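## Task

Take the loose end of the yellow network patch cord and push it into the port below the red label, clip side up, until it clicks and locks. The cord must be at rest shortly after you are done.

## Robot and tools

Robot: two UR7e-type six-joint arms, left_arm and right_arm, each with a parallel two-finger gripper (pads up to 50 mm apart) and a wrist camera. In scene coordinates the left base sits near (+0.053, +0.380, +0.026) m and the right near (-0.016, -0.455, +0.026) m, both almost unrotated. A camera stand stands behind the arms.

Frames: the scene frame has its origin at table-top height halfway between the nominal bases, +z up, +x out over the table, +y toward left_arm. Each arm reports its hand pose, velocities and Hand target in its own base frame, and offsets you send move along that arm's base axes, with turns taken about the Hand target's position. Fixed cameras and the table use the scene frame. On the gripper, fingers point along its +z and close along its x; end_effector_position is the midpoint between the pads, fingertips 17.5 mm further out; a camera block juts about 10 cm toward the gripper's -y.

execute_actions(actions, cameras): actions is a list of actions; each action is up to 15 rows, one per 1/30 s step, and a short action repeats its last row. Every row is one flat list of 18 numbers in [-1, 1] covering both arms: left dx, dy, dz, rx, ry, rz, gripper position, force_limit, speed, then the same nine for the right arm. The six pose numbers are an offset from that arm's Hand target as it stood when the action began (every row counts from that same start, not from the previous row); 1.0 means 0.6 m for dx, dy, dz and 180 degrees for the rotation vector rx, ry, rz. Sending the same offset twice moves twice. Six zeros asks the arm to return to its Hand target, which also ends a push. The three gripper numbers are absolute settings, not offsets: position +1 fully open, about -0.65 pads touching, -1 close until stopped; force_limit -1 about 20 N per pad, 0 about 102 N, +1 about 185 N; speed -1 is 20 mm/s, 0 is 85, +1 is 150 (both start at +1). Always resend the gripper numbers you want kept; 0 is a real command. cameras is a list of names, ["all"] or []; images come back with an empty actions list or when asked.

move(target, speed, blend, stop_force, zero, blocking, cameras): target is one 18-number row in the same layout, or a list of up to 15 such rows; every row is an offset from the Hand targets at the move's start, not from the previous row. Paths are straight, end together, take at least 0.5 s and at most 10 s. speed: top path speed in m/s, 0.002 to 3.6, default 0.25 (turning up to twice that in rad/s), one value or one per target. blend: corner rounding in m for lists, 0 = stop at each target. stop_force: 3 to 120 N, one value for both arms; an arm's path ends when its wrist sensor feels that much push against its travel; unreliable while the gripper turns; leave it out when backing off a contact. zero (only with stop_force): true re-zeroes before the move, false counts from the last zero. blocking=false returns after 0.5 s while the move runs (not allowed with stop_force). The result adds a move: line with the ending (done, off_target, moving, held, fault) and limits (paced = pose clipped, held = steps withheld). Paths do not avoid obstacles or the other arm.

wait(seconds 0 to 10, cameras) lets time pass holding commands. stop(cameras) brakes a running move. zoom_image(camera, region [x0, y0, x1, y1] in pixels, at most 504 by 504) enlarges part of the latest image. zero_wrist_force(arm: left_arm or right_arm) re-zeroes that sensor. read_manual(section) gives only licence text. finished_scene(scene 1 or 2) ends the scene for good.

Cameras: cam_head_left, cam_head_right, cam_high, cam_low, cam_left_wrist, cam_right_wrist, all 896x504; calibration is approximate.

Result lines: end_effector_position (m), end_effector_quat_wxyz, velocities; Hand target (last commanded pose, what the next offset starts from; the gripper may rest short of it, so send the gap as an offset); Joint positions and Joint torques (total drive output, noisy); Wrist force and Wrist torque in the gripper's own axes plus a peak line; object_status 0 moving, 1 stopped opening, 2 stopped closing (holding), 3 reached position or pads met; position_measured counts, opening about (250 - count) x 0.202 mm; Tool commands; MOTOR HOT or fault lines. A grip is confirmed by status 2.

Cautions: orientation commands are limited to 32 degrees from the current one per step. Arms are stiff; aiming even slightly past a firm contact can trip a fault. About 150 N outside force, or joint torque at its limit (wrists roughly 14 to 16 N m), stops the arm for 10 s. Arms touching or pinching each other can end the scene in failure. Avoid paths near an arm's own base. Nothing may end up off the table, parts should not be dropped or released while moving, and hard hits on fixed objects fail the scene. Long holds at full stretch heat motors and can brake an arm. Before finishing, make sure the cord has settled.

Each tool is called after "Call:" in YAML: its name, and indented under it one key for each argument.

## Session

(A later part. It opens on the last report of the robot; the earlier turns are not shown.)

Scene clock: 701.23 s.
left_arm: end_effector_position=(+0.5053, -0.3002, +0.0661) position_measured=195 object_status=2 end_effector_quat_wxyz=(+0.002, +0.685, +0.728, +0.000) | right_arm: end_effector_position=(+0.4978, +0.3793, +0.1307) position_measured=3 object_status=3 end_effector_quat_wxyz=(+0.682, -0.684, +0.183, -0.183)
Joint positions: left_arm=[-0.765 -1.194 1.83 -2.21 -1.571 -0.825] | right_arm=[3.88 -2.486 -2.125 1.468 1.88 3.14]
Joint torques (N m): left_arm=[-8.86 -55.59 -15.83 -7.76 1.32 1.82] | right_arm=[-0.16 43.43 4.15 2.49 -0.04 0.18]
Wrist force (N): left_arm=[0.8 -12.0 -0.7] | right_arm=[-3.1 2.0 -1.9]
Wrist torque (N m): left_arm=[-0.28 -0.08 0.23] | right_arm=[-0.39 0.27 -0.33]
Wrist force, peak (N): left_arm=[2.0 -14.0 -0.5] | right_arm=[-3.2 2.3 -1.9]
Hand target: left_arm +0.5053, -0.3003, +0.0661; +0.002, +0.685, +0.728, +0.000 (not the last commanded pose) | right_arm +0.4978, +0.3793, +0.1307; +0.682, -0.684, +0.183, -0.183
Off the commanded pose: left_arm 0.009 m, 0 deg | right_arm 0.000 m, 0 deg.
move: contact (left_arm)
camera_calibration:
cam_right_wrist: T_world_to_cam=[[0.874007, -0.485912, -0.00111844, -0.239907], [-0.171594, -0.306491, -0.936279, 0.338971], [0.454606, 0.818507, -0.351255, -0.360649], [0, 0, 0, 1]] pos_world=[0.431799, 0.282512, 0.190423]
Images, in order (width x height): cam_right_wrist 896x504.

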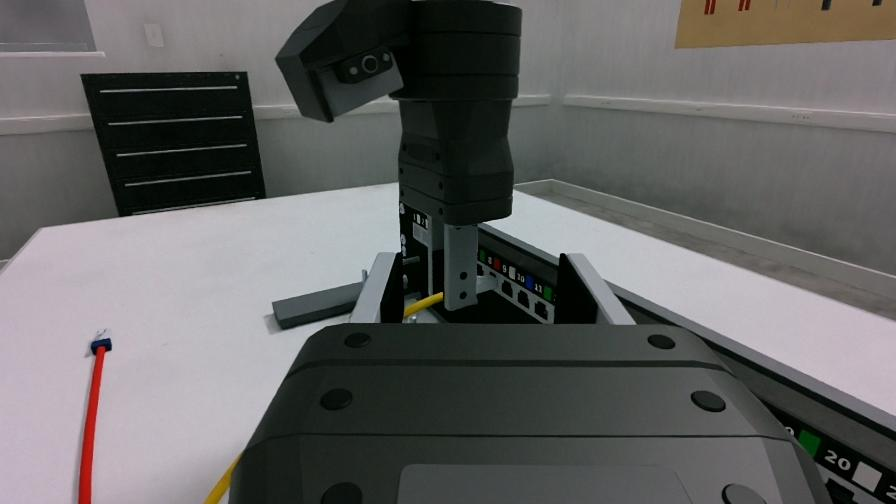

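Call:
move:
  target: [0,0.0006,0,0,0,-0.0026,-1,-0.5,-0.8,0,0,0,0,0,0,1,-0.4,-0.5]
  speed: 0.03

Call:
move:
  target: [0.015,0.0005,0,0,0,0,-1,-0.5,-0.8,0,0,0,0,0,0,1,-0.4,-0.5]
  stop_force: 14
  zero: false
  speed: 0.006

Call:
move:
  target: [0,-0.0002,-0.0007,0,0,-0.0026,-1,-0.5,-0.8,0,0,0,0,0,0,1,-0.4,-0.5]
  speed: 0.03

Call:
move:
  target: [0.015,0.0005,0,0,0,0,-1,-0.5,-0.8,0,0,0,0,0,0,1,-0.4,-0.5]
  stop_force: 14
  zero: false
  speed: 0.006

Call:
move:
  target: [0,0.0003,0.0014,0,0,0,-1,-0.5,-0.8,0,0,0,0,0,0,1,-0.4,-0.5]
  speed: 0.03

Call:
move:
  target: [0.015,0.0005,0,0,0,0,-1,-0.5,-0.8,0,0,0,0,0,0,1,-0.4,-0.5]
  stop_force: 14
  zero: false
  speed: 0.006
  cameras: ["cam_right_wrist","cam_left_wrist"]

Call:
zoom_image:
  camera: "cam_right_wrist"
  region: [460, 255, 510, 305]

Scene clock: 711.90 s.
left_arm: end_effector_position=(+0.5053, -0.2999, +0.0661) position_measured=195 object_status=2 end_effector_quat_wxyz=(+0.002, +0.688, +0.725, +0.000) | right_arm: end_effector_position=(+0.4978, +0.3793, +0.1307) position_measured=3 object_status=3 end_effector_quat_wxyz=(+0.682, -0.684, +0.183, -0.183)
Joint positions: left_arm=[-0.764 -1.195 1.831 -2.21 -1.571 -0.817] | right_arm=[3.88 -2.486 -2.125 1.468 1.88 3.14]
Joint torques (N m): left_arm=[12.89 -56.06 -14.67 -7.15 0.24 2.33] | right_arm=[-0.1 43.58 4.33 2.53 -0.09 0.27]
Wrist force (N): left_arm=[-1.0 -11.3 -1.1] | right_arm=[-3.0 2.1 -1.7]
Wrist torque (N m): left_arm=[-0.29 -0.08 0.28] | right_arm=[-0.38 0.26 -0.33]
Wrist force, peak (N): left_arm=[1.2 -12.3 -0.8] | right_arm=[-3.2 2.3 -2.0]
Hand target: left_arm +0.5053, -0.2999, +0.0661; +0.002, +0.688, +0.725, +0.000 | right_arm +0.4978, +0.3793, +0.1307; +0.682, -0.684, +0.183, -0.183
Off the commanded pose: left_arm 0.000 m, 0 deg | right_arm 0.000 m, 0 deg.
move: done

Scene clock: 713.07 s.
left_arm: end_effector_position=(+0.5054, -0.2998, +0.0661) position_measured=195 object_status=2 end_effector_quat_wxyz=(+0.002, +0.688, +0.725, +0.000) | right_arm: end_effector_position=(+0.4978, +0.3793, +0.1307) position_measured=3 object_status=3 end_effector_quat_wxyz=(+0.682, -0.684, +0.183, -0.183)
Joint positions: left_arm=[-0.764 -1.195 1.83 -2.21 -1.571 -0.816] | right_arm=[3.88 -2.486 -2.125 1.468 1.88 3.14]
Joint torques (N m): left_arm=[-6.38 -50.73 -15.43 -1.66 0.51 -2.16] | right_arm=[-0.17 43.94 4.44 2.5 0 0.17]
Wrist force (N): left_arm=[-1.8 -14.4 -1.2] | right_arm=[-3.1 2.2 -1.8]
Wrist torque (N m): left_arm=[-0.37 -0.05 0.29] | right_arm=[-0.36 0.26 -0.33]
Wrist force, peak (N): left_arm=[-0.6 -16.6 -0.8] | right_arm=[-3.1 2.3 -2.0]
Hand target: left_arm +0.5054, -0.2999, +0.0661; +0.002, +0.688, +0.725, +0.000 (not the last commanded pose) | right_arm +0.4978, +0.3793, +0.1307; +0.682, -0.684, +0.183, -0.183
Off the commanded pose: left_arm 0.009 m, 0 deg | right_arm 0.000 m, 0 deg.
move: contact (left_arm)

Scene clock: 713.80 s.
left_arm: end_effector_position=(+0.5054, -0.3000, +0.0657) position_measured=195 object_status=2 end_effector_quat_wxyz=(+0.002, +0.691, +0.723, +0.000) | right_arm: end_effector_position=(+0.4978, +0.3793, +0.1307) position_measured=3 object_status=3 end_effector_quat_wxyz=(+0.682, -0.684, +0.183, -0.183)
Joint positions: left_arm=[-0.764 -1.194 1.831 -2.211 -1.571 -0.809] | right_arm=[3.88 -2.486 -2.125 1.468 1.88 3.14]
Joint torques (N m): left_arm=[-7.8 -28.56 -15.82 -8.01 0.42 2.87] | right_arm=[0.03 43.91 4.65 2.55 -0.09 0.17]
Wrist force (N): left_arm=[0.4 -14.0 -1.9] | right_arm=[-3.0 2.0 -1.6]
Wrist torque (N m): left_arm=[-0.34 -0.05 0.13] | right_arm=[-0.39 0.26 -0.33]
Wrist force, peak (N): left_arm=[-1.6 -14.4 -1.3] | right_arm=[-3.0 2.4 -2.1]
Hand target: left_arm +0.5054, -0.3000, +0.0657; +0.002, +0.691, +0.722, +0.000 | right_arm +0.4978, +0.3793, +0.1307; +0.682, -0.684, +0.183, -0.183
Off the commanded pose: left_arm 0.000 m, 0 deg | right_arm 0.000 m, 0 deg.
move: done

Scene clock: 714.33 s.
left_arm: end_effector_position=(+0.5054, -0.3000, +0.0657) position_measured=195 object_status=2 end_effector_quat_wxyz=(+0.002, +0.691, +0.723, +0.000) | right_arm: end_effector_position=(+0.4978, +0.3793, +0.1307) position_measured=3 object_status=3 end_effector_quat_wxyz=(+0.682, -0.684, +0.183, -0.183)
Joint positions: left_arm=[-0.764 -1.194 1.831 -2.211 -1.571 -0.809] | right_arm=[3.88 -2.486 -2.125 1.468 1.88 3.14]
Joint torques (N m): left_arm=[-7.42 -33.72 -17.73 -7.71 -0.01 -0.06] | right_arm=[0.2 43.29 3.69 2.51 -0.01 0.17]
Wrist force (N): left_arm=[0.7 -14.3 -2.1] | right_arm=[-3.1 2.3 -1.7]
Wrist torque (N m): left_arm=[-0.38 -0.10 0.13] | right_arm=[-0.35 0.27 -0.33]
Wrist force, peak (N): left_arm=[0.8 -14.6 -2.1] | right_arm=[-3.2 2.3 -1.7]
Hand target: left_arm +0.5054, -0.3000, +0.0657; +0.002, +0.691, +0.723, +0.000 (not the last commanded pose) | right_arm +0.4978, +0.3793, +0.1307; +0.682, -0.684, +0.183, -0.183
Off the commanded pose: left_arm 0.009 m, 0 deg | right_arm 0.000 m, 0 deg.
move: contact (left_arm)

Scene clock: 715.03 s.
left_arm: end_effector_position=(+0.5053, -0.2998, +0.0665) position_measured=195 object_status=2 end_effector_quat_wxyz=(+0.002, +0.691, +0.723, +0.000) | right_arm: end_effector_position=(+0.4978, +0.3793, +0.1307) position_measured=3 object_status=3 end_effector_quat_wxyz=(+0.682, -0.684, +0.183, -0.183)
Joint positions: left_arm=[-0.764 -1.195 1.83 -2.209 -1.571 -0.809] | right_arm=[3.88 -2.486 -2.125 1.468 1.88 3.14]
Joint torques (N m): left_arm=[13.77 -55.08 -30.54 -1.55 -0.01 2.34] | right_arm=[0.08 44.01 4.36 2.51 0 0.22]
Wrist force (N): left_arm=[0.1 -10.9 0.4] | right_arm=[-3.0 2.2 -1.8]
Wrist torque (N m): left_arm=[-0.22 -0.06 0.18] | right_arm=[-0.36 0.26 -0.33]
Wrist force, peak (N): left_arm=[0.3 -14.6 -2.1] | right_arm=[-3.2 2.3 -1.7]
Hand target: left_arm +0.5054, -0.2998, +0.0666; +0.002, +0.691, +0.723, +0.000 | right_arm +0.4978, +0.3793, +0.1307; +0.682, -0.684, +0.183, -0.183
Off the commanded pose: left_arm 0.000 m, 0 deg | right_arm 0.000 m, 0 deg.
move: done

Scene clock: 716.17 s.
left_arm: end_effector_position=(+0.5054, -0.2998, +0.0666) position_measured=195 object_status=2 end_effector_quat_wxyz=(+0.002, +0.691, +0.723, +0.000) | right_arm: end_effector_position=(+0.4978, +0.3793, +0.1307) position_measured=3 object_status=3 end_effector_quat_wxyz=(+0.682, -0.684, +0.183, -0.183)
Joint positions: left_arm=[-0.764 -1.195 1.83 -2.209 -1.571 -0.808] | right_arm=[3.88 -2.486 -2.125 1.468 1.88 3.14]
Joint torques (N m): left_arm=[-5.37 -53.1 -16.45 -7.3 0.02 -2.06] | right_arm=[-0.89 44.08 4.06 2.66 0 0.17]
Wrist force (N): left_arm=[-0.4 -14.1 0.1] | right_arm=[-3.0 2.4 -1.8]
Wrist torque (N m): left_arm=[-0.29 -0.08 0.20] | right_arm=[-0.33 0.26 -0.33]
Wrist force, peak (N): left_arm=[0.1 -16.4 0.1] | right_arm=[-3.4 2.2 -1.7]
Hand target: left_arm +0.5054, -0.2998, +0.0666; +0.002, +0.691, +0.723, +0.000 (not the last commanded pose) | right_arm +0.4978, +0.3793, +0.1307; +0.682, -0.684, +0.183, -0.183
Off the commanded pose: left_arm 0.009 m, 0 deg | right_arm 0.000 m, 0 deg.
move: contact (left_arm)
camera_calibration:
cam_left_wrist: T_world_to_cam=[[-0.0267459, 0.999637, -0.00316368, 0.321018], [0.935446, 0.0261441, 0.3525, -0.474938], [0.352455, 0.00646849, -0.935806, 0.0149998], [0, 0, 0, 1]] pos_world=[0.447578, -0.308582, 0.182468]
cam_right_wrist: T_world_to_cam=[[0.874007, -0.485912, -0.00111844, -0.239907], [-0.171594, -0.306491, -0.936279, 0.338971], [0.454606, 0.818507, -0.351255, -0.360649], [0, 0, 0, 1]] pos_world=[0.431799, 0.282512, 0.190423]
Images, in order (width x height): cam_left_wrist 896x504, cam_right_wrist 896x504.

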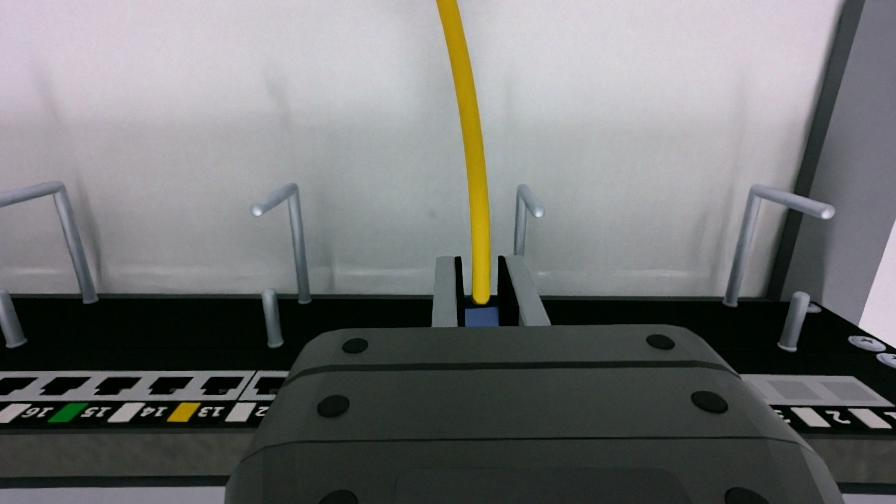

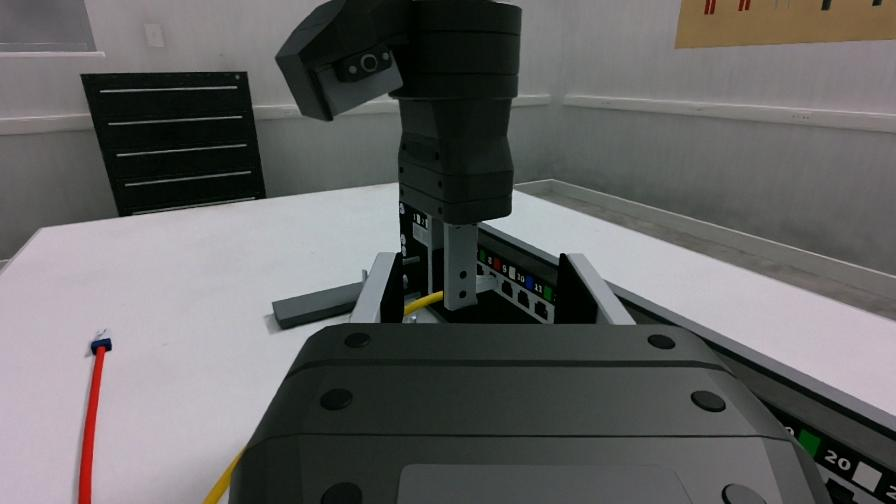

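Scaled by 10.080 from the camera's 896x504 image, which has a finer 1280x720 frame.

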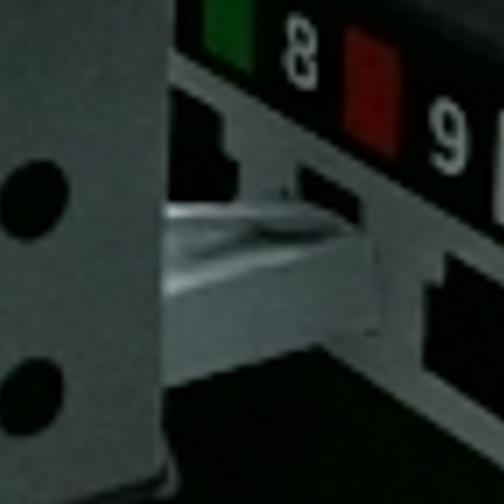

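Call:
move:
  target:
    - [0,0,0,0,0,0,-1,-0.5,-0.8,-0.06,-0.08,0.15,0,0,0,1,-0.4,-0.5]
    - [0,0,0,0,0,0,-1,-0.5,-0.8,-0.163,-0.2155,0.282,0.178,0.72,-0.496,1,-0.4,-0.5]
    - [0,0,0,0,0,0,-1,-0.5,-0.8,0.2037,0.0512,0.0988,0.178,0.72,-0.496,1,-0.4,-0.5]
  speed: [0.15,0.5,0.4]
  cameras: ["cam_right_wrist"]

Scene clock: 730.63 s.
left_arm: end_effector_position=(+0.5054, -0.2998, +0.0666) position_measured=195 object_status=2 end_effector_quat_wxyz=(+0.002, +0.691, +0.723, +0.000) | right_arm: end_effector_position=(+0.6200, +0.4099, +0.1900) position_measured=3 object_status=3 end_effector_quat_wxyz=(+0.004, -0.026, +0.984, +0.175) end_effector_velocity=(+0.001, +0.001, +0.001) end_effector_angular_velocity=(+0.001, -0.001, +0.001)
Joint positions: left_arm=[-0.764 -1.195 1.83 -2.209 -1.571 -0.808] | right_arm=[3.811 -2.099 -1.349 -1.042 1.846 5.359]
Joint velocities: left_arm=[within noise] | right_arm=[0.001 -0.002 0.005 -0.002 0 -0.001]
Joint torques (N m): left_arm=[-6.61 -54.34 -20.97 -7.99 -0.08 -2.09] | right_arm=[-6.87 43.08 32.62 0.4 2.73 -1.27]
Wrist force (N): left_arm=[0.0 -14.7 -0.2] | right_arm=[-2.0 -1.2 -0.2]
Wrist torque (N m): left_arm=[-0.34 -0.10 0.19] | right_arm=[-0.42 0.39 0.00]
Wrist force, peak (N): left_arm=[-0.2 -15.0 -0.1] | right_arm=[-4.6 2.4 -1.7]
Hand target: left_arm +0.5054, -0.2998, +0.0666; +0.002, +0.691, +0.723, +0.000 | right_arm +0.6200, +0.4100, +0.1899; +0.004, -0.026, +0.984, +0.175
Off the commanded pose: left_arm 0.000 m, 0 deg | right_arm 0.000 m, 0 deg.
move: done
camera_calibration:
cam_right_wrist: T_world_to_cam=[[-0.998581, -0.0433871, -0.0308935, 0.653558], [-0.0530422, 0.757428, 0.650761, -0.386208], [-0.00483502, 0.651476, -0.758654, 0.0102532], [0, 0, 0, 1]] pos_world=[0.632195, 0.314201, 0.279298]
Images, in order (width x height): cam_right_wrist 896x504.

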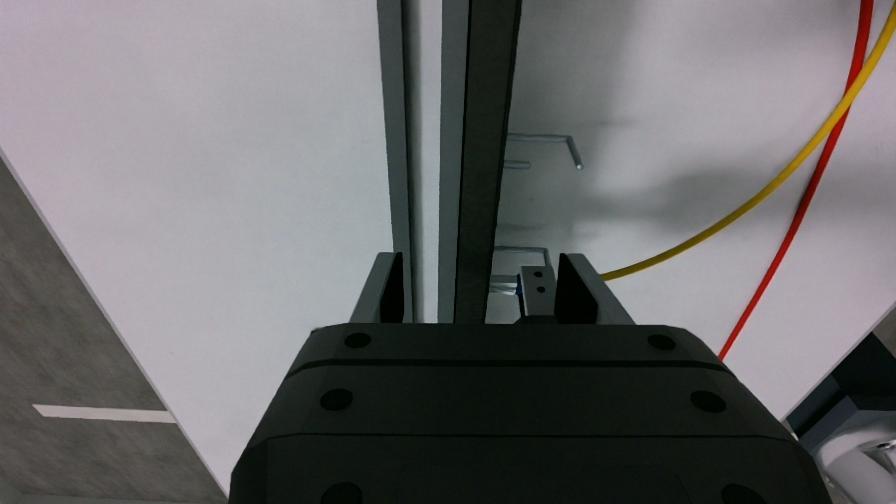

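Call:
move:
  target: [0,0,0,0,0,0,-1,-0.5,-0.8,0.0088,0.005,-0.176,0,0,0,1,-0.4,-0.5]
  stop_force: 6
  speed: 0.07
  cameras: ["cam_right_wrist"]

Call:
move:
  target: [0,0,0,0,0,0,-1,-0.5,-0.8,0,0,0,0,0,0,-1,0.3,-1]

Call:
move:
  target: [0.025,0.0012,0,0,0,0,-1,-0.5,-0.8,0,0,0,0,0,0,-1,0.3,-1]
  stop_force: 20
  zero: false
  speed: 0.008

Call:
move:
  target: [0.025,0.0012,0,0,0,0,-1,-0.5,-0.8,0,0,0,0,0,0,-1,0.3,-1]
  stop_force: 28
  zero: false
  speed: 0.008
  cameras: ["cam_left_wrist"]

Scene clock: 738.53 s.
left_arm: end_effector_position=(+0.5054, -0.2998, +0.0666) position_measured=195 object_status=2 end_effector_quat_wxyz=(+0.002, +0.691, +0.723, +0.000) | right_arm: end_effector_position=(+0.6253, +0.4130, +0.0843) position_measured=3 object_status=3 end_effector_quat_wxyz=(+0.004, -0.026, +0.984, +0.175)
Joint positions: left_arm=[-0.764 -1.195 1.83 -2.209 -1.571 -0.808] | right_arm=[3.809 -2.215 -1.452 -0.823 1.846 5.357]
Joint torques (N m): left_arm=[-6.57 -54.5 -22.33 -8 -0.13 -2.09] | right_arm=[-6.43 46.08 16.71 7.27 2.79 0.32]
Wrist force (N): left_arm=[0.1 -14.8 -0.1] | right_arm=[-2.0 -1.3 -0.5]
Wrist torque (N m): left_arm=[-0.36 -0.12 0.19] | right_arm=[-0.42 0.40 0.00]
Wrist force, peak (N): left_arm=[0.0 -14.9 0.0] | right_arm=[-2.3 -1.4 -0.7]
Hand target: left_arm +0.5054, -0.2998, +0.0666; +0.002, +0.691, +0.723, +0.000 | right_arm +0.6253, +0.4130, +0.0843; +0.004, -0.026, +0.984, +0.175
Off the commanded pose: left_arm 0.000 m, 0 deg | right_arm 0.000 m, 0 deg.
move: done
camera_calibration:
cam_right_wrist: T_world_to_cam=[[-0.99858, -0.0434545, -0.0308198, 0.655731], [-0.0530453, 0.757424, 0.650765, -0.319552], [-0.00493499, 0.651475, -0.758654, -0.0717908], [0, 0, 0, 1]] pos_world=[0.637495, 0.317301, 0.173698]
Images, in order (width x height): cam_right_wrist 896x504.

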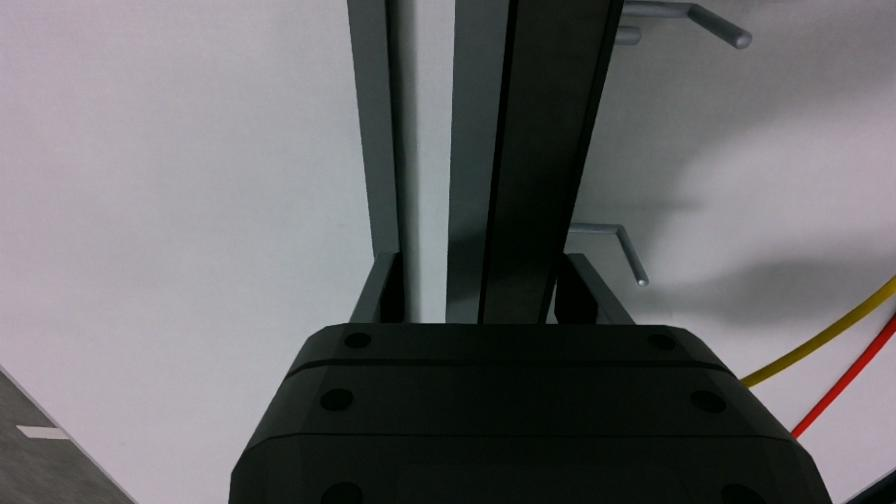

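Scene clock: 739.73 s.
left_arm: end_effector_position=(+0.5054, -0.2998, +0.0666) position_measured=195 object_status=2 end_effector_quat_wxyz=(+0.002, +0.691, +0.723, +0.000) | right_arm: end_effector_position=(+0.6253, +0.4130, +0.0843) position_measured=99 object_status=2 end_effector_quat_wxyz=(+0.004, -0.026, +0.984, +0.175)
Joint positions: left_arm=[-0.764 -1.195 1.83 -2.209 -1.571 -0.808] | right_arm=[3.809 -2.215 -1.452 -0.823 1.846 5.357]
Joint torques (N m): left_arm=[-6.09 -54.2 -22.99 -0.57 -0.08 -2.11] | right_arm=[-7.12 57.71 36.31 7.12 -1.57 0.58]
Wrist force (N): left_arm=[-0.1 0.1 -0.7] | right_arm=[4.8 -3.6 8.3]
Wrist torque (N m): left_arm=[-0.04 -0.07 0.15] | right_arm=[-0.35 -0.01 0.84]
Wrist force, peak (N): left_arm=[-0.1 -14.7 0.0] | right_arm=[9.7 -6.5 -6.3]
Hand target: left_arm +0.5054, -0.2998, +0.0666; +0.002, +0.691, +0.723, +0.000 | right_arm +0.6253, +0.4130, +0.0843; +0.004, -0.026, +0.984, +0.175
Off the commanded pose: left_arm 0.000 m, 0 deg | right_arm 0.000 m, 0 deg.
move: done

Scene clock: 741.63 s.
left_arm: end_effector_position=(+0.5106, -0.2996, +0.0666) position_measured=195 object_status=2 end_effector_quat_wxyz=(+0.002, +0.691, +0.723, +0.000) | right_arm: end_effector_position=(+0.6253, +0.4130, +0.0843) position_measured=99 object_status=2 end_effector_quat_wxyz=(+0.004, -0.026, +0.984, +0.175)
Joint positions: left_arm=[-0.758 -1.186 1.817 -2.205 -1.571 -0.802] | right_arm=[3.809 -2.215 -1.452 -0.823 1.846 5.357]
Joint torques (N m): left_arm=[-6.94 -55.89 -16.61 -7.54 3.61 -2.24] | right_arm=[-3.97 69.63 18.86 -0.21 2.72 0.57]
Wrist force (N): left_arm=[-0.9 -15.2 -1.6] | right_arm=[-9.1 2.3 9.5]
Wrist torque (N m): left_arm=[-0.39 -0.12 0.29] | right_arm=[-0.47 0.36 0.85]
Wrist force, peak (N): left_arm=[-0.7 -22.3 -1.5] | right_arm=[-11.4 2.6 8.7]
Hand target: left_arm +0.5106, -0.2996, +0.0666; +0.002, +0.691, +0.723, +0.000 (not the last commanded pose) | right_arm +0.6253, +0.4130, +0.0843; +0.004, -0.026, +0.984, +0.175
Off the commanded pose: left_arm 0.010 m, 0 deg | right_arm 0.000 m, 0 deg.
move: contact (left_arm)

Scene clock: 743.00 s.
left_arm: end_effector_position=(+0.5114, -0.2997, +0.0667) position_measured=195 object_status=2 end_effector_quat_wxyz=(+0.002, +0.691, +0.723, +0.000) | right_arm: end_effector_position=(+0.6253, +0.4130, +0.0844) position_measured=99 object_status=2 end_effector_quat_wxyz=(+0.004, -0.026, +0.984, +0.175)
Joint positions: left_arm=[-0.757 -1.185 1.815 -2.204 -1.571 -0.801] | right_arm=[3.809 -2.215 -1.452 -0.823 1.846 5.357]
Joint torques (N m): left_arm=[-5.48 -55.26 -18.86 -9.56 4.38 -2.17] | right_arm=[7 67.35 18.27 -0.09 2.9 0.63]
Wrist force (N): left_arm=[0.3 -22.6 -2.0] | right_arm=[-17.1 -0.7 9.1]
Wrist torque (N m): left_arm=[-0.46 -0.12 0.29] | right_arm=[-0.46 0.21 0.90]
Wrist force, peak (N): left_arm=[0.1 -28.4 -1.4] | right_arm=[-19.7 -0.4 9.4]
Hand target: left_arm +0.5114, -0.2997, +0.0667; +0.002, +0.691, +0.723, +0.000 (not the last commanded pose) | right_arm +0.6253, +0.4130, +0.0843; +0.004, -0.026, +0.984, +0.175
Off the commanded pose: left_arm 0.014 m, 0 deg | right_arm 0.000 m, 0 deg.
move: contact (left_arm)
camera_calibration:
cam_left_wrist: T_world_to_cam=[[-0.0266408, 0.999639, -0.00344989, 0.320983], [0.935383, 0.0261455, 0.352668, -0.4805], [0.352631, 0.00616839, -0.935742, 0.0128285], [0, 0, 0, 1]] pos_world=[0.453479, -0.308383, 0.182569]
Images, in order (width x height): cam_left_wrist 896x504.

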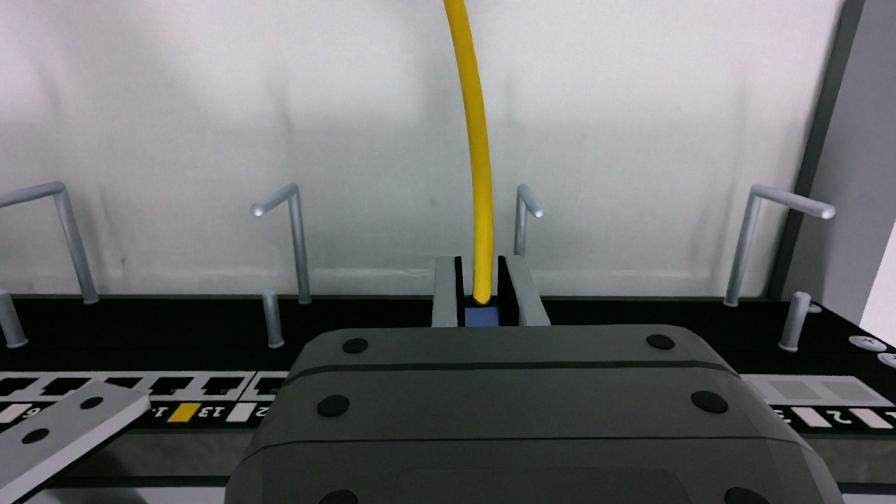

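Call:
move:
  target: [0,0.0003,0.0013,0,0,-0.0018,-1,-0.5,-0.8,0,0,0,0,0,0,-1,0.3,-1]
  speed: 0.02

Call:
move:
  target: [0.025,0.0010,0,0,0,0,-1,-0.5,-0.8,0,0,0,0,0,0,-1,0.3,-1]
  stop_force: 33
  zero: false
  speed: 0.008

Call:
move:
  target: [0,0.0008,0.001,0,0,0,-1,-0.5,-0.8,0,0,0,0,0,0,-1,0.3,-1]
  speed: 0.02

Call:
move:
  target: [0.025,0.0010,0,0,0,0,-1,-0.5,-0.8,0,0,0,0,0,0,-1,0.3,-1]
  stop_force: 33
  zero: false
  speed: 0.008

Call:
move:
  target: [0,-0.0014,0,0,0,0,-1,-0.5,-0.8,0,0,0,0,0,0,-1,0.3,-1]
  speed: 0.02

Call:
move:
  target: [0.025,0.0010,0,0,0,0,-1,-0.5,-0.8,0,0,0,0,0,0,-1,0.3,-1]
  stop_force: 36
  zero: false
  speed: 0.008
  cameras: ["cam_left_wrist"]

Scene clock: 754.33 s.
left_arm: end_effector_position=(+0.5113, -0.2996, +0.0674) position_measured=195 object_status=2 end_effector_quat_wxyz=(+0.002, +0.693, +0.721, +0.000) | right_arm: end_effector_position=(+0.6253, +0.4130, +0.0844) position_measured=99 object_status=2 end_effector_quat_wxyz=(+0.004, -0.026, +0.984, +0.175)
Joint positions: left_arm=[-0.757 -1.186 1.814 -2.203 -1.571 -0.795] | right_arm=[3.809 -2.215 -1.452 -0.823 1.846 5.357]
Joint torques (N m): left_arm=[15.48 -57.73 -32.28 -2.44 3.95 2.38] | right_arm=[8.78 60.9 18.33 -0.19 3.6 0.57]
Wrist force (N): left_arm=[0.3 -20.2 -0.2] | right_arm=[-16.3 -0.7 8.5]
Wrist torque (N m): left_arm=[-0.41 -0.12 0.27] | right_arm=[-0.47 0.23 0.91]
Wrist force, peak (N): left_arm=[0.5 -23.8 -1.5] | right_arm=[-17.7 -0.6 9.0]
Hand target: left_arm +0.5114, -0.2995, +0.0675; +0.002, +0.693, +0.721, +0.000 | right_arm +0.6253, +0.4130, +0.0843; +0.004, -0.026, +0.984, +0.175
Off the commanded pose: left_arm 0.000 m, 0 deg | right_arm 0.000 m, 0 deg.
move: done

Scene clock: 755.70 s.
left_arm: end_effector_position=(+0.5122, -0.2995, +0.0676) position_measured=195 object_status=2 end_effector_quat_wxyz=(+0.002, +0.693, +0.721, +0.000) | right_arm: end_effector_position=(+0.6253, +0.4130, +0.0844) position_measured=99 object_status=2 end_effector_quat_wxyz=(+0.004, -0.026, +0.984, +0.175)
Joint positions: left_arm=[-0.755 -1.185 1.812 -2.202 -1.571 -0.794] | right_arm=[3.809 -2.215 -1.452 -0.823 1.846 5.357]
Joint torques (N m): left_arm=[-3.92 -57.7 -21.46 -10.96 3.09 -2.06] | right_arm=[8.72 59.3 18.12 -0.1 3.79 -0.07]
Wrist force (N): left_arm=[0.4 -26.9 0.9] | right_arm=[-24.4 -3.9 8.1]
Wrist torque (N m): left_arm=[-0.40 -0.08 0.31] | right_arm=[-0.46 0.04 1.10]
Wrist force, peak (N): left_arm=[0.7 -33.1 0.5] | right_arm=[-26.7 -3.8 8.4]
Hand target: left_arm +0.5122, -0.2995, +0.0676; +0.002, +0.693, +0.721, +0.000 (not the last commanded pose) | right_arm +0.6253, +0.4130, +0.0843; +0.004, -0.026, +0.984, +0.175
Off the commanded pose: left_arm 0.014 m, 0 deg | right_arm 0.000 m, 0 deg.
move: contact (left_arm)

Scene clock: 756.40 s.
left_arm: end_effector_position=(+0.5122, -0.2991, +0.0682) position_measured=195 object_status=2 end_effector_quat_wxyz=(+0.002, +0.693, +0.721, +0.000) | right_arm: end_effector_position=(+0.6253, +0.4130, +0.0844) position_measured=99 object_status=2 end_effector_quat_wxyz=(+0.004, -0.026, +0.984, +0.175)
Joint positions: left_arm=[-0.755 -1.187 1.812 -2.201 -1.571 -0.793] | right_arm=[3.809 -2.215 -1.452 -0.823 1.846 5.357]
Joint torques (N m): left_arm=[19.5 -59 -19.8 -2.64 2.96 2.41] | right_arm=[8.22 58.25 17.99 -0.17 3.89 -0.42]
Wrist force (N): left_arm=[-3.0 -25.7 2.6] | right_arm=[-24.3 -2.7 8.1]
Wrist torque (N m): left_arm=[-0.35 -0.07 0.40] | right_arm=[-0.45 0.07 1.10]
Wrist force, peak (N): left_arm=[0.7 -27.7 1.4] | right_arm=[-24.9 -3.8 7.8]
Hand target: left_arm +0.5122, -0.2990, +0.0682; +0.002, +0.693, +0.721, +0.000 | right_arm +0.6253, +0.4130, +0.0843; +0.004, -0.026, +0.984, +0.175
Off the commanded pose: left_arm 0.000 m, 0 deg | right_arm 0.000 m, 0 deg.
move: done

Scene clock: 757.73 s.
left_arm: end_effector_position=(+0.5126, -0.2989, +0.0683) position_measured=195 object_status=2 end_effector_quat_wxyz=(+0.002, +0.693, +0.721, +0.000) | right_arm: end_effector_position=(+0.6253, +0.4130, +0.0844) position_measured=99 object_status=2 end_effector_quat_wxyz=(+0.004, -0.026, +0.984, +0.175)
Joint positions: left_arm=[-0.754 -1.186 1.811 -2.2 -1.571 -0.793] | right_arm=[3.809 -2.215 -1.452 -0.823 1.846 5.357]
Joint torques (N m): left_arm=[-3.3 -59.07 -20.04 -10.55 2.84 -2.13] | right_arm=[8.51 55.76 18.31 -0.16 4.17 -1.06]
Wrist force (N): left_arm=[-2.1 -26.7 2.6] | right_arm=[-24.6 -3.8 9.3]
Wrist torque (N m): left_arm=[-0.39 -0.05 0.38] | right_arm=[-0.48 -0.04 1.29]
Wrist force, peak (N): left_arm=[-1.6 -34.1 3.2] | right_arm=[-27.3 -4.2 9.6]
Hand target: left_arm +0.5126, -0.2989, +0.0683; +0.002, +0.693, +0.721, +0.000 (not the last commanded pose) | right_arm +0.6253, +0.4130, +0.0843; +0.004, -0.026, +0.984, +0.175
Off the commanded pose: left_arm 0.015 m, 0 deg | right_arm 0.000 m, 0 deg.
move: contact (left_arm)

Scene clock: 758.43 s.
left_arm: end_effector_position=(+0.5126, -0.2997, +0.0683) position_measured=195 object_status=2 end_effector_quat_wxyz=(+0.002, +0.693, +0.721, +0.000) | right_arm: end_effector_position=(+0.6253, +0.4130, +0.0844) position_measured=99 object_status=2 end_effector_quat_wxyz=(+0.004, -0.026, +0.984, +0.175)
Joint positions: left_arm=[-0.755 -1.185 1.81 -2.2 -1.571 -0.794] | right_arm=[3.809 -2.215 -1.452 -0.823 1.846 5.357]
Joint torques (N m): left_arm=[-3.81 -33.7 -37.39 -4.02 3.12 -2.03] | right_arm=[8.88 55.42 18.54 -0.24 4.28 -1.47]
Wrist force (N): left_arm=[2.0 -29.4 2.8] | right_arm=[-25.8 -4.8 8.9]
Wrist torque (N m): left_arm=[-0.34 -0.04 0.25] | right_arm=[-0.48 0.01 1.30]
Wrist force, peak (N): left_arm=[1.6 -29.8 3.0] | right_arm=[-26.1 -4.4 9.1]
Hand target: left_arm +0.5126, -0.2998, +0.0683; +0.002, +0.693, +0.721, +0.000 | right_arm +0.6253, +0.4130, +0.0843; +0.004, -0.026, +0.984, +0.175
Off the commanded pose: left_arm 0.000 m, 0 deg | right_arm 0.000 m, 0 deg.
move: done

Scene clock: 759.77 s.
left_arm: end_effector_position=(+0.5131, -0.2999, +0.0682) position_measured=195 object_status=2 end_effector_quat_wxyz=(+0.002, +0.693, +0.721, +0.000) | right_arm: end_effector_position=(+0.6253, +0.4130, +0.0843) position_measured=99 object_status=2 end_effector_quat_wxyz=(+0.004, -0.026, +0.984, +0.175)
Joint positions: left_arm=[-0.755 -1.184 1.809 -2.199 -1.571 -0.793] | right_arm=[3.809 -2.215 -1.452 -0.823 1.846 5.357]
Joint torques (N m): left_arm=[-4.11 -59.08 -23.35 -12.49 3.06 -2.08] | right_arm=[8.25 52.4 17.83 -0.22 4.47 -1.86]
Wrist force (N): left_arm=[2.7 -30.6 2.0] | right_arm=[-28.1 -7.0 7.2]
Wrist torque (N m): left_arm=[-0.33 -0.08 0.25] | right_arm=[-0.50 -0.22 1.44]
Wrist force, peak (N): left_arm=[2.5 -36.9 2.2] | right_arm=[-30.2 -6.7 7.5]
Hand target: left_arm +0.5131, -0.2999, +0.0682; +0.002, +0.693, +0.721, +0.000 (not the last commanded pose) | right_arm +0.6253, +0.4130, +0.0843; +0.004, -0.026, +0.984, +0.175
Off the commanded pose: left_arm 0.015 m, 0 deg | right_arm 0.000 m, 0 deg.
move: contact (left_arm)
camera_calibration:
cam_left_wrist: T_world_to_cam=[[-0.020882, 0.999776, -0.00343238, 0.318278], [0.935474, 0.0207501, 0.352787, -0.484361], [0.352779, 0.00415598, -0.935697, 0.0129319], [0, 0, 0, 1]] pos_world=[0.455191, -0.30821, 0.184069]
Images, in order (width x height): cam_left_wrist 896x504.

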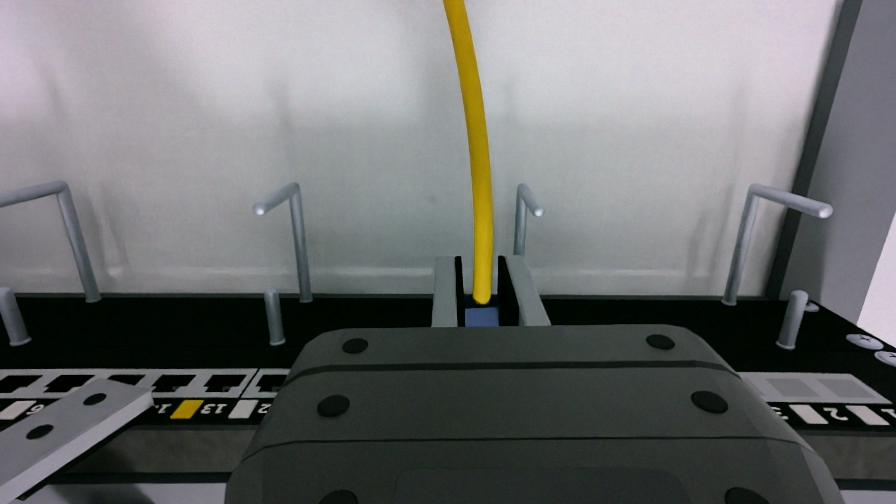

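Call:
move:
  target: [0,0.0003,0.0010,0,0.0111,0,-1,-0.5,-0.8,0,0,0,0,0,0,-1,0.3,-1]
  speed: 0.02

Call:
move:
  target: [0.025,0.0009,0,0,0,0,-1,-0.5,-0.8,0,0,0,0,0,0,-1,0.3,-1]
  stop_force: 33
  zero: false
  speed: 0.008

Call:
move:
  target: [0,0.0003,0.0019,0,0.0111,0,-1,-0.5,-0.8,0,0,0,0,0,0,-1,0.3,-1]
  speed: 0.02

Call:
move:
  target: [0.025,0.0009,0,0,0,0,-1,-0.5,-0.8,0,0,0,0,0,0,-1,0.3,-1]
  stop_force: 36
  zero: false
  speed: 0.008
  cameras: ["cam_left_wrist"]

Scene clock: 772.47 s.
left_arm: end_effector_position=(+0.5131, -0.2997, +0.0688) position_measured=195 object_status=2 end_effector_quat_wxyz=(-0.010, +0.693, +0.721, -0.012) | right_arm: end_effector_position=(+0.6253, +0.4130, +0.0843) position_measured=99 object_status=2 end_effector_quat_wxyz=(+0.004, -0.026, +0.984, +0.175)
Joint positions: left_arm=[-0.744 -1.173 1.782 -2.158 -1.595 -0.783] | right_arm=[3.809 -2.215 -1.452 -0.823 1.846 5.357]
Joint torques (N m): left_arm=[19.28 -32.57 -33.28 -2.93 0.95 2.33] | right_arm=[8.06 52.98 18.15 -0.17 5.09 -1.81]
Wrist force (N): left_arm=[-1.2 -23.7 2.3] | right_arm=[-25.8 -5.7 7.2]
Wrist torque (N m): left_arm=[-0.40 -0.10 0.34] | right_arm=[-0.50 -0.19 1.45]
Wrist force, peak (N): left_arm=[3.5 -32.0 2.8] | right_arm=[-28.8 -7.0 6.7]
Hand target: left_arm +0.5131, -0.2997, +0.0688; -0.011, +0.693, +0.721, -0.012 | right_arm +0.6253, +0.4130, +0.0843; +0.004, -0.026, +0.984, +0.175
Off the commanded pose: left_arm 0.000 m, 0 deg | right_arm 0.000 m, 0 deg.
move: done

Scene clock: 773.80 s.
left_arm: end_effector_position=(+0.5136, -0.2997, +0.0688) position_measured=195 object_status=2 end_effector_quat_wxyz=(-0.011, +0.693, +0.721, -0.012) | right_arm: end_effector_position=(+0.6253, +0.4130, +0.0843) position_measured=99 object_status=2 end_effector_quat_wxyz=(+0.004, -0.026, +0.984, +0.175)
Joint positions: left_arm=[-0.743 -1.172 1.78 -2.158 -1.595 -0.782] | right_arm=[3.809 -2.215 -1.452 -0.823 1.846 5.357]
Joint torques (N m): left_arm=[-3.27 -58.67 -24.51 -12.49 4.5 -2.21] | right_arm=[8.21 52.34 18.36 -0.2 5.33 -1.84]
Wrist force (N): left_arm=[1.5 -31.5 2.6] | right_arm=[-28.4 -6.7 7.6]
Wrist torque (N m): left_arm=[-0.29 -0.08 0.31] | right_arm=[-0.49 -0.21 1.44]
Wrist force, peak (N): left_arm=[1.1 -36.1 3.0] | right_arm=[-30.8 -6.5 7.8]
Hand target: left_arm +0.5136, -0.2997, +0.0688; -0.011, +0.693, +0.721, -0.012 (not the last commanded pose) | right_arm +0.6253, +0.4130, +0.0843; +0.004, -0.026, +0.984, +0.175
Off the commanded pose: left_arm 0.014 m, 0 deg | right_arm 0.000 m, 0 deg.
move: contact (left_arm)

Scene clock: 775.07 s.
left_arm: end_effector_position=(+0.5136, -0.2995, +0.0699) position_measured=195 object_status=2 end_effector_quat_wxyz=(-0.023, +0.693, +0.720, -0.024) | right_arm: end_effector_position=(+0.6253, +0.4130, +0.0843) position_measured=99 object_status=2 end_effector_quat_wxyz=(+0.004, -0.026, +0.984, +0.175)
Joint positions: left_arm=[-0.733 -1.161 1.753 -2.116 -1.618 -0.771] | right_arm=[3.809 -2.215 -1.452 -0.823 1.846 5.357]
Joint torques (N m): left_arm=[18.67 -34.32 -33.12 -3.04 1.06 2.4] | right_arm=[8.13 52.54 18.3 -0.26 5.72 -1.78]
Wrist force (N): left_arm=[-1.8 -25.6 2.5] | right_arm=[-26.3 -5.9 8.0]
Wrist torque (N m): left_arm=[-0.43 -0.08 0.38] | right_arm=[-0.52 -0.19 1.45]
Wrist force, peak (N): left_arm=[2.2 -33.2 3.0] | right_arm=[-29.4 -6.9 7.3]
Hand target: left_arm +0.5136, -0.2995, +0.0699; -0.023, +0.693, +0.720, -0.024 | right_arm +0.6253, +0.4130, +0.0843; +0.004, -0.026, +0.984, +0.175
Off the commanded pose: left_arm 0.000 m, 0 deg | right_arm 0.000 m, 0 deg.
move: done

Scene clock: 776.43 s.
left_arm: end_effector_position=(+0.5142, -0.2995, +0.0699) position_measured=195 object_status=2 end_effector_quat_wxyz=(-0.023, +0.693, +0.720, -0.024) | right_arm: end_effector_position=(+0.6253, +0.4130, +0.0843) position_measured=99 object_status=2 end_effector_quat_wxyz=(+0.004, -0.026, +0.984, +0.175)
Joint positions: left_arm=[-0.732 -1.159 1.751 -2.115 -1.618 -0.77] | right_arm=[3.809 -2.215 -1.452 -0.823 1.846 5.357]
Joint torques (N m): left_arm=[-2.18 -60.76 -24.4 -12.71 4.58 -1.92] | right_arm=[7.92 52.73 18.85 -0.24 5.85 -1.71]
Wrist force (N): left_arm=[1.2 -34.2 3.2] | right_arm=[-28.8 -6.8 8.1]
Wrist torque (N m): left_arm=[-0.32 -0.11 0.36] | right_arm=[-0.51 -0.21 1.44]
Wrist force, peak (N): left_arm=[0.2 -38.5 3.5] | right_arm=[-31.2 -6.0 8.0]
Hand target: left_arm +0.5142, -0.2994, +0.0699; -0.023, +0.693, +0.720, -0.024 (not the last commanded pose) | right_arm +0.6253, +0.4130, +0.0843; +0.004, -0.026, +0.984, +0.175
Off the commanded pose: left_arm 0.014 m, 0 deg | right_arm 0.000 m, 0 deg.
move: contact (left_arm)
camera_calibration:
cam_left_wrist: T_world_to_cam=[[-0.0210692, 0.999776, -0.00196163, 0.3179], [0.957874, 0.0207482, 0.286437, -0.492862], [0.286414, 0.00415601, -0.958097, 0.049837], [0, 0, 0, 1]] pos_world=[0.464524, -0.30781, 0.189546]
Images, in order (width x height): cam_left_wrist 896x504.

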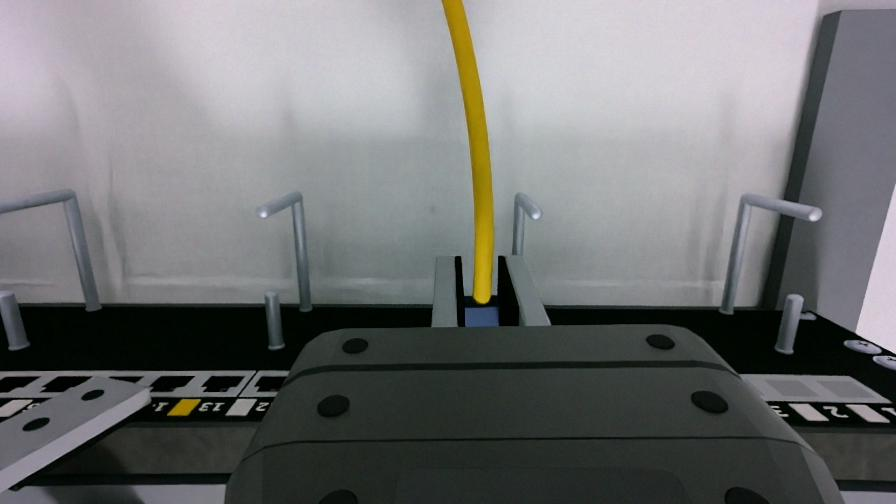

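Call:
move:
  target: [0,0.0010,0,0,0,-0.0055,-1,-0.5,-0.8,0,0,0,0,0,0,-1,0.3,-1]
  speed: 0.02

Call:
move:
  target: [0.025,0.0005,0,0,0,0,-1,-0.5,-0.8,0,0,0,0,0,0,-1,0.3,-1]
  stop_force: 36
  zero: false
  speed: 0.008

Call:
move:
  target: [0,0,-0.0019,0,-0.0111,0,-1,-0.5,-0.8,0,0,0,0,0,0,-1,0.3,-1]
  speed: 0.02

Call:
move:
  target: [0.025,0.0005,0,0,0,0,-1,-0.5,-0.8,0,0,0,0,0,0,-1,0.3,-1]
  stop_force: 36
  zero: false
  speed: 0.008

Call:
move:
  target: [-0.0006,0,-0.0029,0,-0.0166,0,-1,-0.5,-0.8,0,0,0,0,0,0,-1,0.3,-1]
  speed: 0.02

Call:
move:
  target: [0.025,0.0005,0,0,0,0,-1,-0.5,-0.8,0,0,0,0,0,0,-1,0.3,-1]
  stop_force: 36
  zero: false
  speed: 0.008
  cameras: ["cam_left_wrist"]

Scene clock: 783.93 s.
left_arm: end_effector_position=(+0.5142, -0.2989, +0.0699) position_measured=195 object_status=2 end_effector_quat_wxyz=(-0.023, +0.699, +0.714, -0.024) | right_arm: end_effector_position=(+0.6253, +0.4130, +0.0843) position_measured=99 object_status=2 end_effector_quat_wxyz=(+0.004, -0.026, +0.984, +0.175)
Joint positions: left_arm=[-0.732 -1.16 1.752 -2.114 -1.617 -0.752] | right_arm=[3.809 -2.215 -1.452 -0.823 1.846 5.357]
Joint torques (N m): left_arm=[21.12 -60.48 -23.26 -4.16 9.44 2.37] | right_arm=[7.88 52.74 18.02 -0.24 6.52 -1.77]
Wrist force (N): left_arm=[-0.2 -32.8 3.1] | right_arm=[-28.5 -6.5 8.1]
Wrist torque (N m): left_arm=[-0.33 -0.13 0.37] | right_arm=[-0.50 -0.17 1.45]
Wrist force, peak (N): left_arm=[1.7 -34.8 3.6] | right_arm=[-29.2 -7.0 8.0]
Hand target: left_arm +0.5142, -0.2988, +0.0699; -0.023, +0.699, +0.714, -0.024 | right_arm +0.6253, +0.4130, +0.0843; +0.004, -0.026, +0.984, +0.175
Off the commanded pose: left_arm 0.000 m, 0 deg | right_arm 0.000 m, 0 deg.
move: done

Scene clock: 785.27 s.
left_arm: end_effector_position=(+0.5144, -0.2988, +0.0699) position_measured=195 object_status=2 end_effector_quat_wxyz=(-0.023, +0.699, +0.714, -0.024) | right_arm: end_effector_position=(+0.6253, +0.4130, +0.0843) position_measured=99 object_status=2 end_effector_quat_wxyz=(+0.004, -0.026, +0.984, +0.175)
Joint positions: left_arm=[-0.732 -1.16 1.751 -2.113 -1.617 -0.752] | right_arm=[3.809 -2.215 -1.452 -0.823 1.846 5.357]
Joint torques (N m): left_arm=[0.37 -60.72 -24.63 -13.13 9.42 -2.11] | right_arm=[7.75 52.92 18.77 -0.21 6.66 -1.81]
Wrist force (N): left_arm=[0.5 -35.4 3.6] | right_arm=[-29.4 -6.6 8.5]
Wrist torque (N m): left_arm=[-0.29 -0.12 0.37] | right_arm=[-0.51 -0.20 1.43]
Wrist force, peak (N): left_arm=[0.2 -39.0 4.2] | right_arm=[-31.3 -6.5 8.3]
Hand target: left_arm +0.5144, -0.2988, +0.0699; -0.023, +0.699, +0.714, -0.024 (not the last commanded pose) | right_arm +0.6253, +0.4130, +0.0843; +0.004, -0.026, +0.984, +0.175
Off the commanded pose: left_arm 0.015 m, 0 deg | right_arm 0.000 m, 0 deg.
move: contact (left_arm)

Scene clock: 786.53 s.
left_arm: end_effector_position=(+0.5144, -0.2988, +0.0688) position_measured=195 object_status=2 end_effector_quat_wxyz=(-0.011, +0.699, +0.715, -0.012) | right_arm: end_effector_position=(+0.6253, +0.4130, +0.0843) position_measured=99 object_status=2 end_effector_quat_wxyz=(+0.004, -0.026, +0.984, +0.175)
Joint positions: left_arm=[-0.742 -1.171 1.779 -2.156 -1.594 -0.763] | right_arm=[3.809 -2.215 -1.452 -0.823 1.846 5.357]
Joint torques (N m): left_arm=[-2.02 -60.49 -26.92 -14.46 10.43 -1.95] | right_arm=[7.85 52.96 18.55 -0.16 6.88 -1.68]
Wrist force (N): left_arm=[2.7 -37.5 3.5] | right_arm=[-31.9 -7.6 8.0]
Wrist torque (N m): left_arm=[-0.23 -0.10 0.29] | right_arm=[-0.52 -0.28 1.60]
Wrist force, peak (N): left_arm=[2.5 -39.2 3.6] | right_arm=[-32.1 -7.5 8.0]
Hand target: left_arm +0.5144, -0.2988, +0.0688; -0.011, +0.699, +0.715, -0.012 | right_arm +0.6253, +0.4130, +0.0843; +0.004, -0.026, +0.984, +0.175
Off the commanded pose: left_arm 0.000 m, 0 deg | right_arm 0.000 m, 0 deg.
move: done

Scene clock: 787.07 s.
left_arm: end_effector_position=(+0.5144, -0.2988, +0.0688) position_measured=195 object_status=2 end_effector_quat_wxyz=(-0.011, +0.699, +0.715, -0.012) | right_arm: end_effector_position=(+0.6253, +0.4130, +0.0843) position_measured=99 object_status=2 end_effector_quat_wxyz=(+0.004, -0.026, +0.984, +0.175)
Joint positions: left_arm=[-0.742 -1.171 1.779 -2.156 -1.594 -0.763] | right_arm=[3.809 -2.215 -1.452 -0.823 1.846 5.357]
Joint torques (N m): left_arm=[0.29 -58.2 -30.93 -12.08 8.62 -1.68] | right_arm=[7.53 52.82 18.78 -0.2 7.06 -1.74]
Wrist force (N): left_arm=[2.7 -37.8 3.5] | right_arm=[-31.8 -7.4 7.9]
Wrist torque (N m): left_arm=[-0.26 -0.10 0.29] | right_arm=[-0.47 -0.29 1.60]
Wrist force, peak (N): left_arm=[2.7 -38.2 3.2] | right_arm=[-32.1 -7.4 8.0]
Hand target: left_arm +0.5144, -0.2988, +0.0688; -0.011, +0.699, +0.715, -0.012 (not the last commanded pose) | right_arm +0.6253, +0.4130, +0.0843; +0.004, -0.026, +0.984, +0.175
Off the commanded pose: left_arm 0.015 m, 0 deg | right_arm 0.000 m, 0 deg.
move: contact (left_arm)

Scene clock: 788.77 s.
left_arm: end_effector_position=(+0.5140, -0.2988, +0.0671) position_measured=195 object_status=2 end_effector_quat_wxyz=(+0.007, +0.700, +0.715, +0.006) | right_arm: end_effector_position=(+0.6253, +0.4130, +0.0843) position_measured=99 object_status=2 end_effector_quat_wxyz=(+0.004, -0.026, +0.984, +0.175)
Joint positions: left_arm=[-0.758 -1.188 1.821 -2.219 -1.559 -0.779] | right_arm=[3.809 -2.215 -1.452 -0.823 1.846 5.357]
Joint torques (N m): left_arm=[-1.44 -57.99 -28.41 -15.65 10.81 -2.68] | right_arm=[11.55 52.5 18.89 -0.29 7.25 -1.83]
Wrist force (N): left_arm=[5.3 -41.9 -1.2] | right_arm=[-32.8 -8.6 7.9]
Wrist torque (N m): left_arm=[-0.25 -0.10 0.33] | right_arm=[-0.49 -0.30 1.69]
Wrist force, peak (N): left_arm=[5.1 -42.0 -1.0] | right_arm=[-33.1 -8.8 7.9]
Hand target: left_arm +0.5140, -0.2988, +0.0671; +0.008, +0.700, +0.715, +0.006 | right_arm +0.6253, +0.4130, +0.0843; +0.004, -0.026, +0.984, +0.175
Off the commanded pose: left_arm 0.000 m, 0 deg | right_arm 0.000 m, 0 deg.
move: done

Scene clock: 789.30 s.
left_arm: end_effector_position=(+0.5140, -0.2988, +0.0671) position_measured=195 object_status=2 end_effector_quat_wxyz=(+0.007, +0.700, +0.715, +0.006) | right_arm: end_effector_position=(+0.6253, +0.4130, +0.0843) position_measured=99 object_status=2 end_effector_quat_wxyz=(+0.004, -0.026, +0.984, +0.175)
Joint positions: left_arm=[-0.758 -1.188 1.821 -2.219 -1.559 -0.779] | right_arm=[3.809 -2.215 -1.452 -0.823 1.846 5.357]
Joint torques (N m): left_arm=[-0.68 -55.93 -32.54 -13.1 9.29 -2.13] | right_arm=[14.05 52.71 19.08 -0.28 7.26 -1.79]
Wrist force (N): left_arm=[5.2 -42.0 -0.8] | right_arm=[-33.0 -8.9 8.0]
Wrist torque (N m): left_arm=[-0.24 -0.09 0.33] | right_arm=[-0.55 -0.28 1.69]
Wrist force, peak (N): left_arm=[5.2 -42.2 -0.7] | right_arm=[-33.1 -8.6 8.0]
Hand target: left_arm +0.5140, -0.2988, +0.0671; +0.007, +0.700, +0.715, +0.006 (not the last commanded pose) | right_arm +0.6253, +0.4130, +0.0843; +0.004, -0.026, +0.984, +0.175
Off the commanded pose: left_arm 0.015 m, 0 deg | right_arm 0.000 m, 0 deg.
move: contact (left_arm)
camera_calibration:
cam_left_wrist: T_world_to_cam=[[-0.00371003, 0.999991, -0.00220401, 0.308371], [0.929724, 0.00426093, 0.368232, -0.487848], [0.368238, -0.000682968, -0.929731, 0.00175267], [0, 0, 0, 1]] pos_world=[0.454063, -0.306288, 0.18195]
Images, in order (width x height): cam_left_wrist 896x504.

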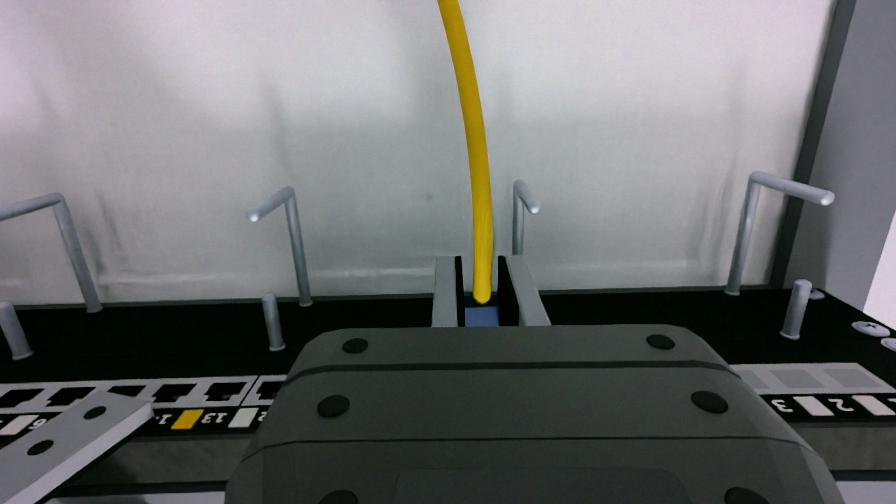

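Call:
move:
  target: [-0.01,-0.0009,-0.0025,0,0.0055,0.005,-1,-0.5,-0.8,0,0,0,0,0,0,-1,0.3,-1]
  speed: 0.03

Call:
move:
  target: [0.017,0.0004,0,0,0,0,-1,-0.5,-0.8,0,0,0,0,0,0,-1,0.3,-1]
  stop_force: 8
  speed: 0.01
  cameras: ["cam_left_wrist"]

Call:
zoom_image:
  camera: "cam_left_wrist"
  region: [130, 360, 300, 430]

Call:
zoom_image:
  camera: "cam_left_wrist"
  region: [726, 360, 896, 430]

Scene clock: 802.53 s.
left_arm: end_effector_position=(+0.5081, -0.2993, +0.0656) position_measured=195 object_status=2 end_effector_quat_wxyz=(+0.001, +0.694, +0.720, +0.000) | right_arm: end_effector_position=(+0.6253, +0.4130, +0.0844) position_measured=99 object_status=2 end_effector_quat_wxyz=(+0.004, -0.026, +0.984, +0.175)
Joint positions: left_arm=[-0.76 -1.189 1.824 -2.208 -1.57 -0.797] | right_arm=[3.809 -2.215 -1.452 -0.823 1.846 5.357]
Joint torques (N m): left_arm=[-11.27 -54.45 -12.01 -0.31 -1.78 -2.24] | right_arm=[8.83 52.83 18.77 0.7 0.87 -1.69]
Wrist force (N): left_arm=[0.3 0.1 -0.8] | right_arm=[-11.2 -6.8 0.1]
Wrist torque (N m): left_arm=[-0.03 -0.14 0.25] | right_arm=[-0.48 -0.12 1.62]
Wrist force, peak (N): left_arm=[5.0 -42.4 -0.7] | right_arm=[-33.2 -8.7 8.0]
Hand target: left_arm +0.5080, -0.2993, +0.0656; +0.001, +0.694, +0.720, +0.000 | right_arm +0.6253, +0.4130, +0.0843; +0.004, -0.026, +0.984, +0.175
Off the commanded pose: left_arm 0.000 m, 0 deg | right_arm 0.000 m, 0 deg.
move: done

Scene clock: 804.07 s.
left_arm: end_effector_position=(+0.5117, -0.2992, +0.0656) position_measured=195 object_status=2 end_effector_quat_wxyz=(+0.001, +0.694, +0.720, +0.000) | right_arm: end_effector_position=(+0.6253, +0.4130, +0.0843) position_measured=99 object_status=2 end_effector_quat_wxyz=(+0.004, -0.026, +0.984, +0.175)
Joint positions: left_arm=[-0.756 -1.183 1.815 -2.205 -1.571 -0.793] | right_arm=[3.809 -2.215 -1.452 -0.823 1.846 5.357]
Joint torques (N m): left_arm=[-9.81 -55.26 -14.46 -6.58 3.18 -2.15] | right_arm=[3.51 52.72 19.26 3.59 1.12 -1.68]
Wrist force (N): left_arm=[1.3 -7.4 -2.5] | right_arm=[-12.7 -6.4 1.3]
Wrist torque (N m): left_arm=[-0.25 -0.10 0.19] | right_arm=[-0.46 -0.12 1.63]
Wrist force, peak (N): left_arm=[0.7 -14.3 -2.4] | right_arm=[-15.2 -6.3 1.3]
Hand target: left_arm +0.5117, -0.2992, +0.0656; +0.001, +0.694, +0.720, +0.000 (not the last commanded pose) | right_arm +0.6253, +0.4130, +0.0843; +0.004, -0.026, +0.984, +0.175
Off the commanded pose: left_arm 0.007 m, 0 deg | right_arm 0.000 m, 0 deg.
move: contact (left_arm)
camera_calibration:
cam_left_wrist: T_world_to_cam=[[-0.0193837, 0.99981, -0.00200019, 0.316817], [0.935804, 0.018847, 0.352016, -0.482835], [0.351987, 0.00495157, -0.935992, 0.0116122], [0, 0, 0, 1]] pos_world=[0.453893, -0.307714, 0.181468]
Images, in order (width x height): cam_left_wrist 896x504.

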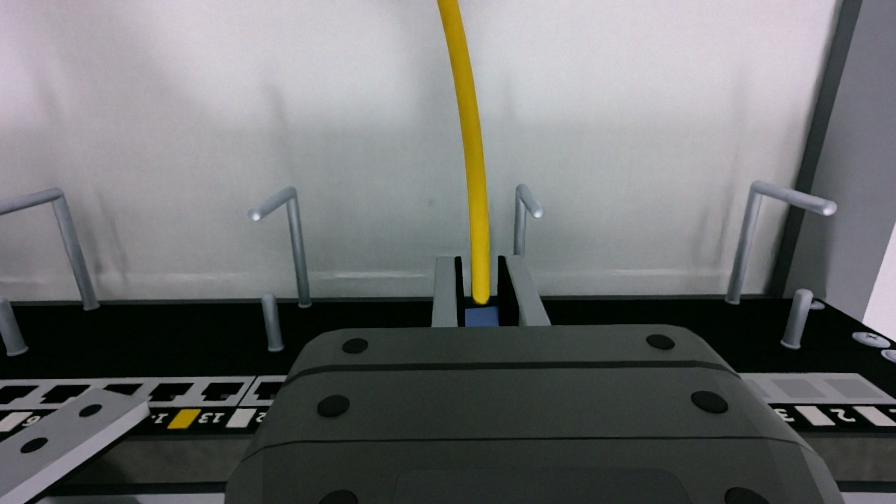

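Scaled by 2.965 from the camera's 896x504 image, which has a finer 1280x720 frame.

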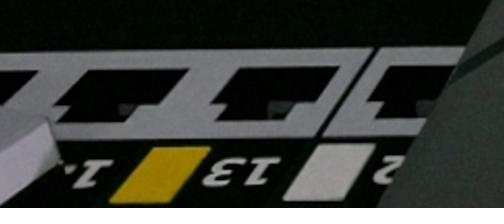

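Scaled by 2.965 from the camera's 896x504 image, which has a finer 1280x720 frame.

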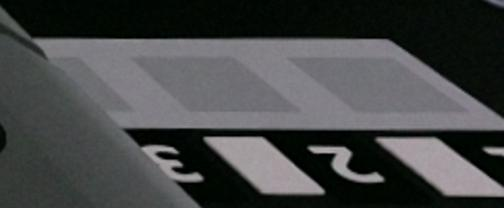

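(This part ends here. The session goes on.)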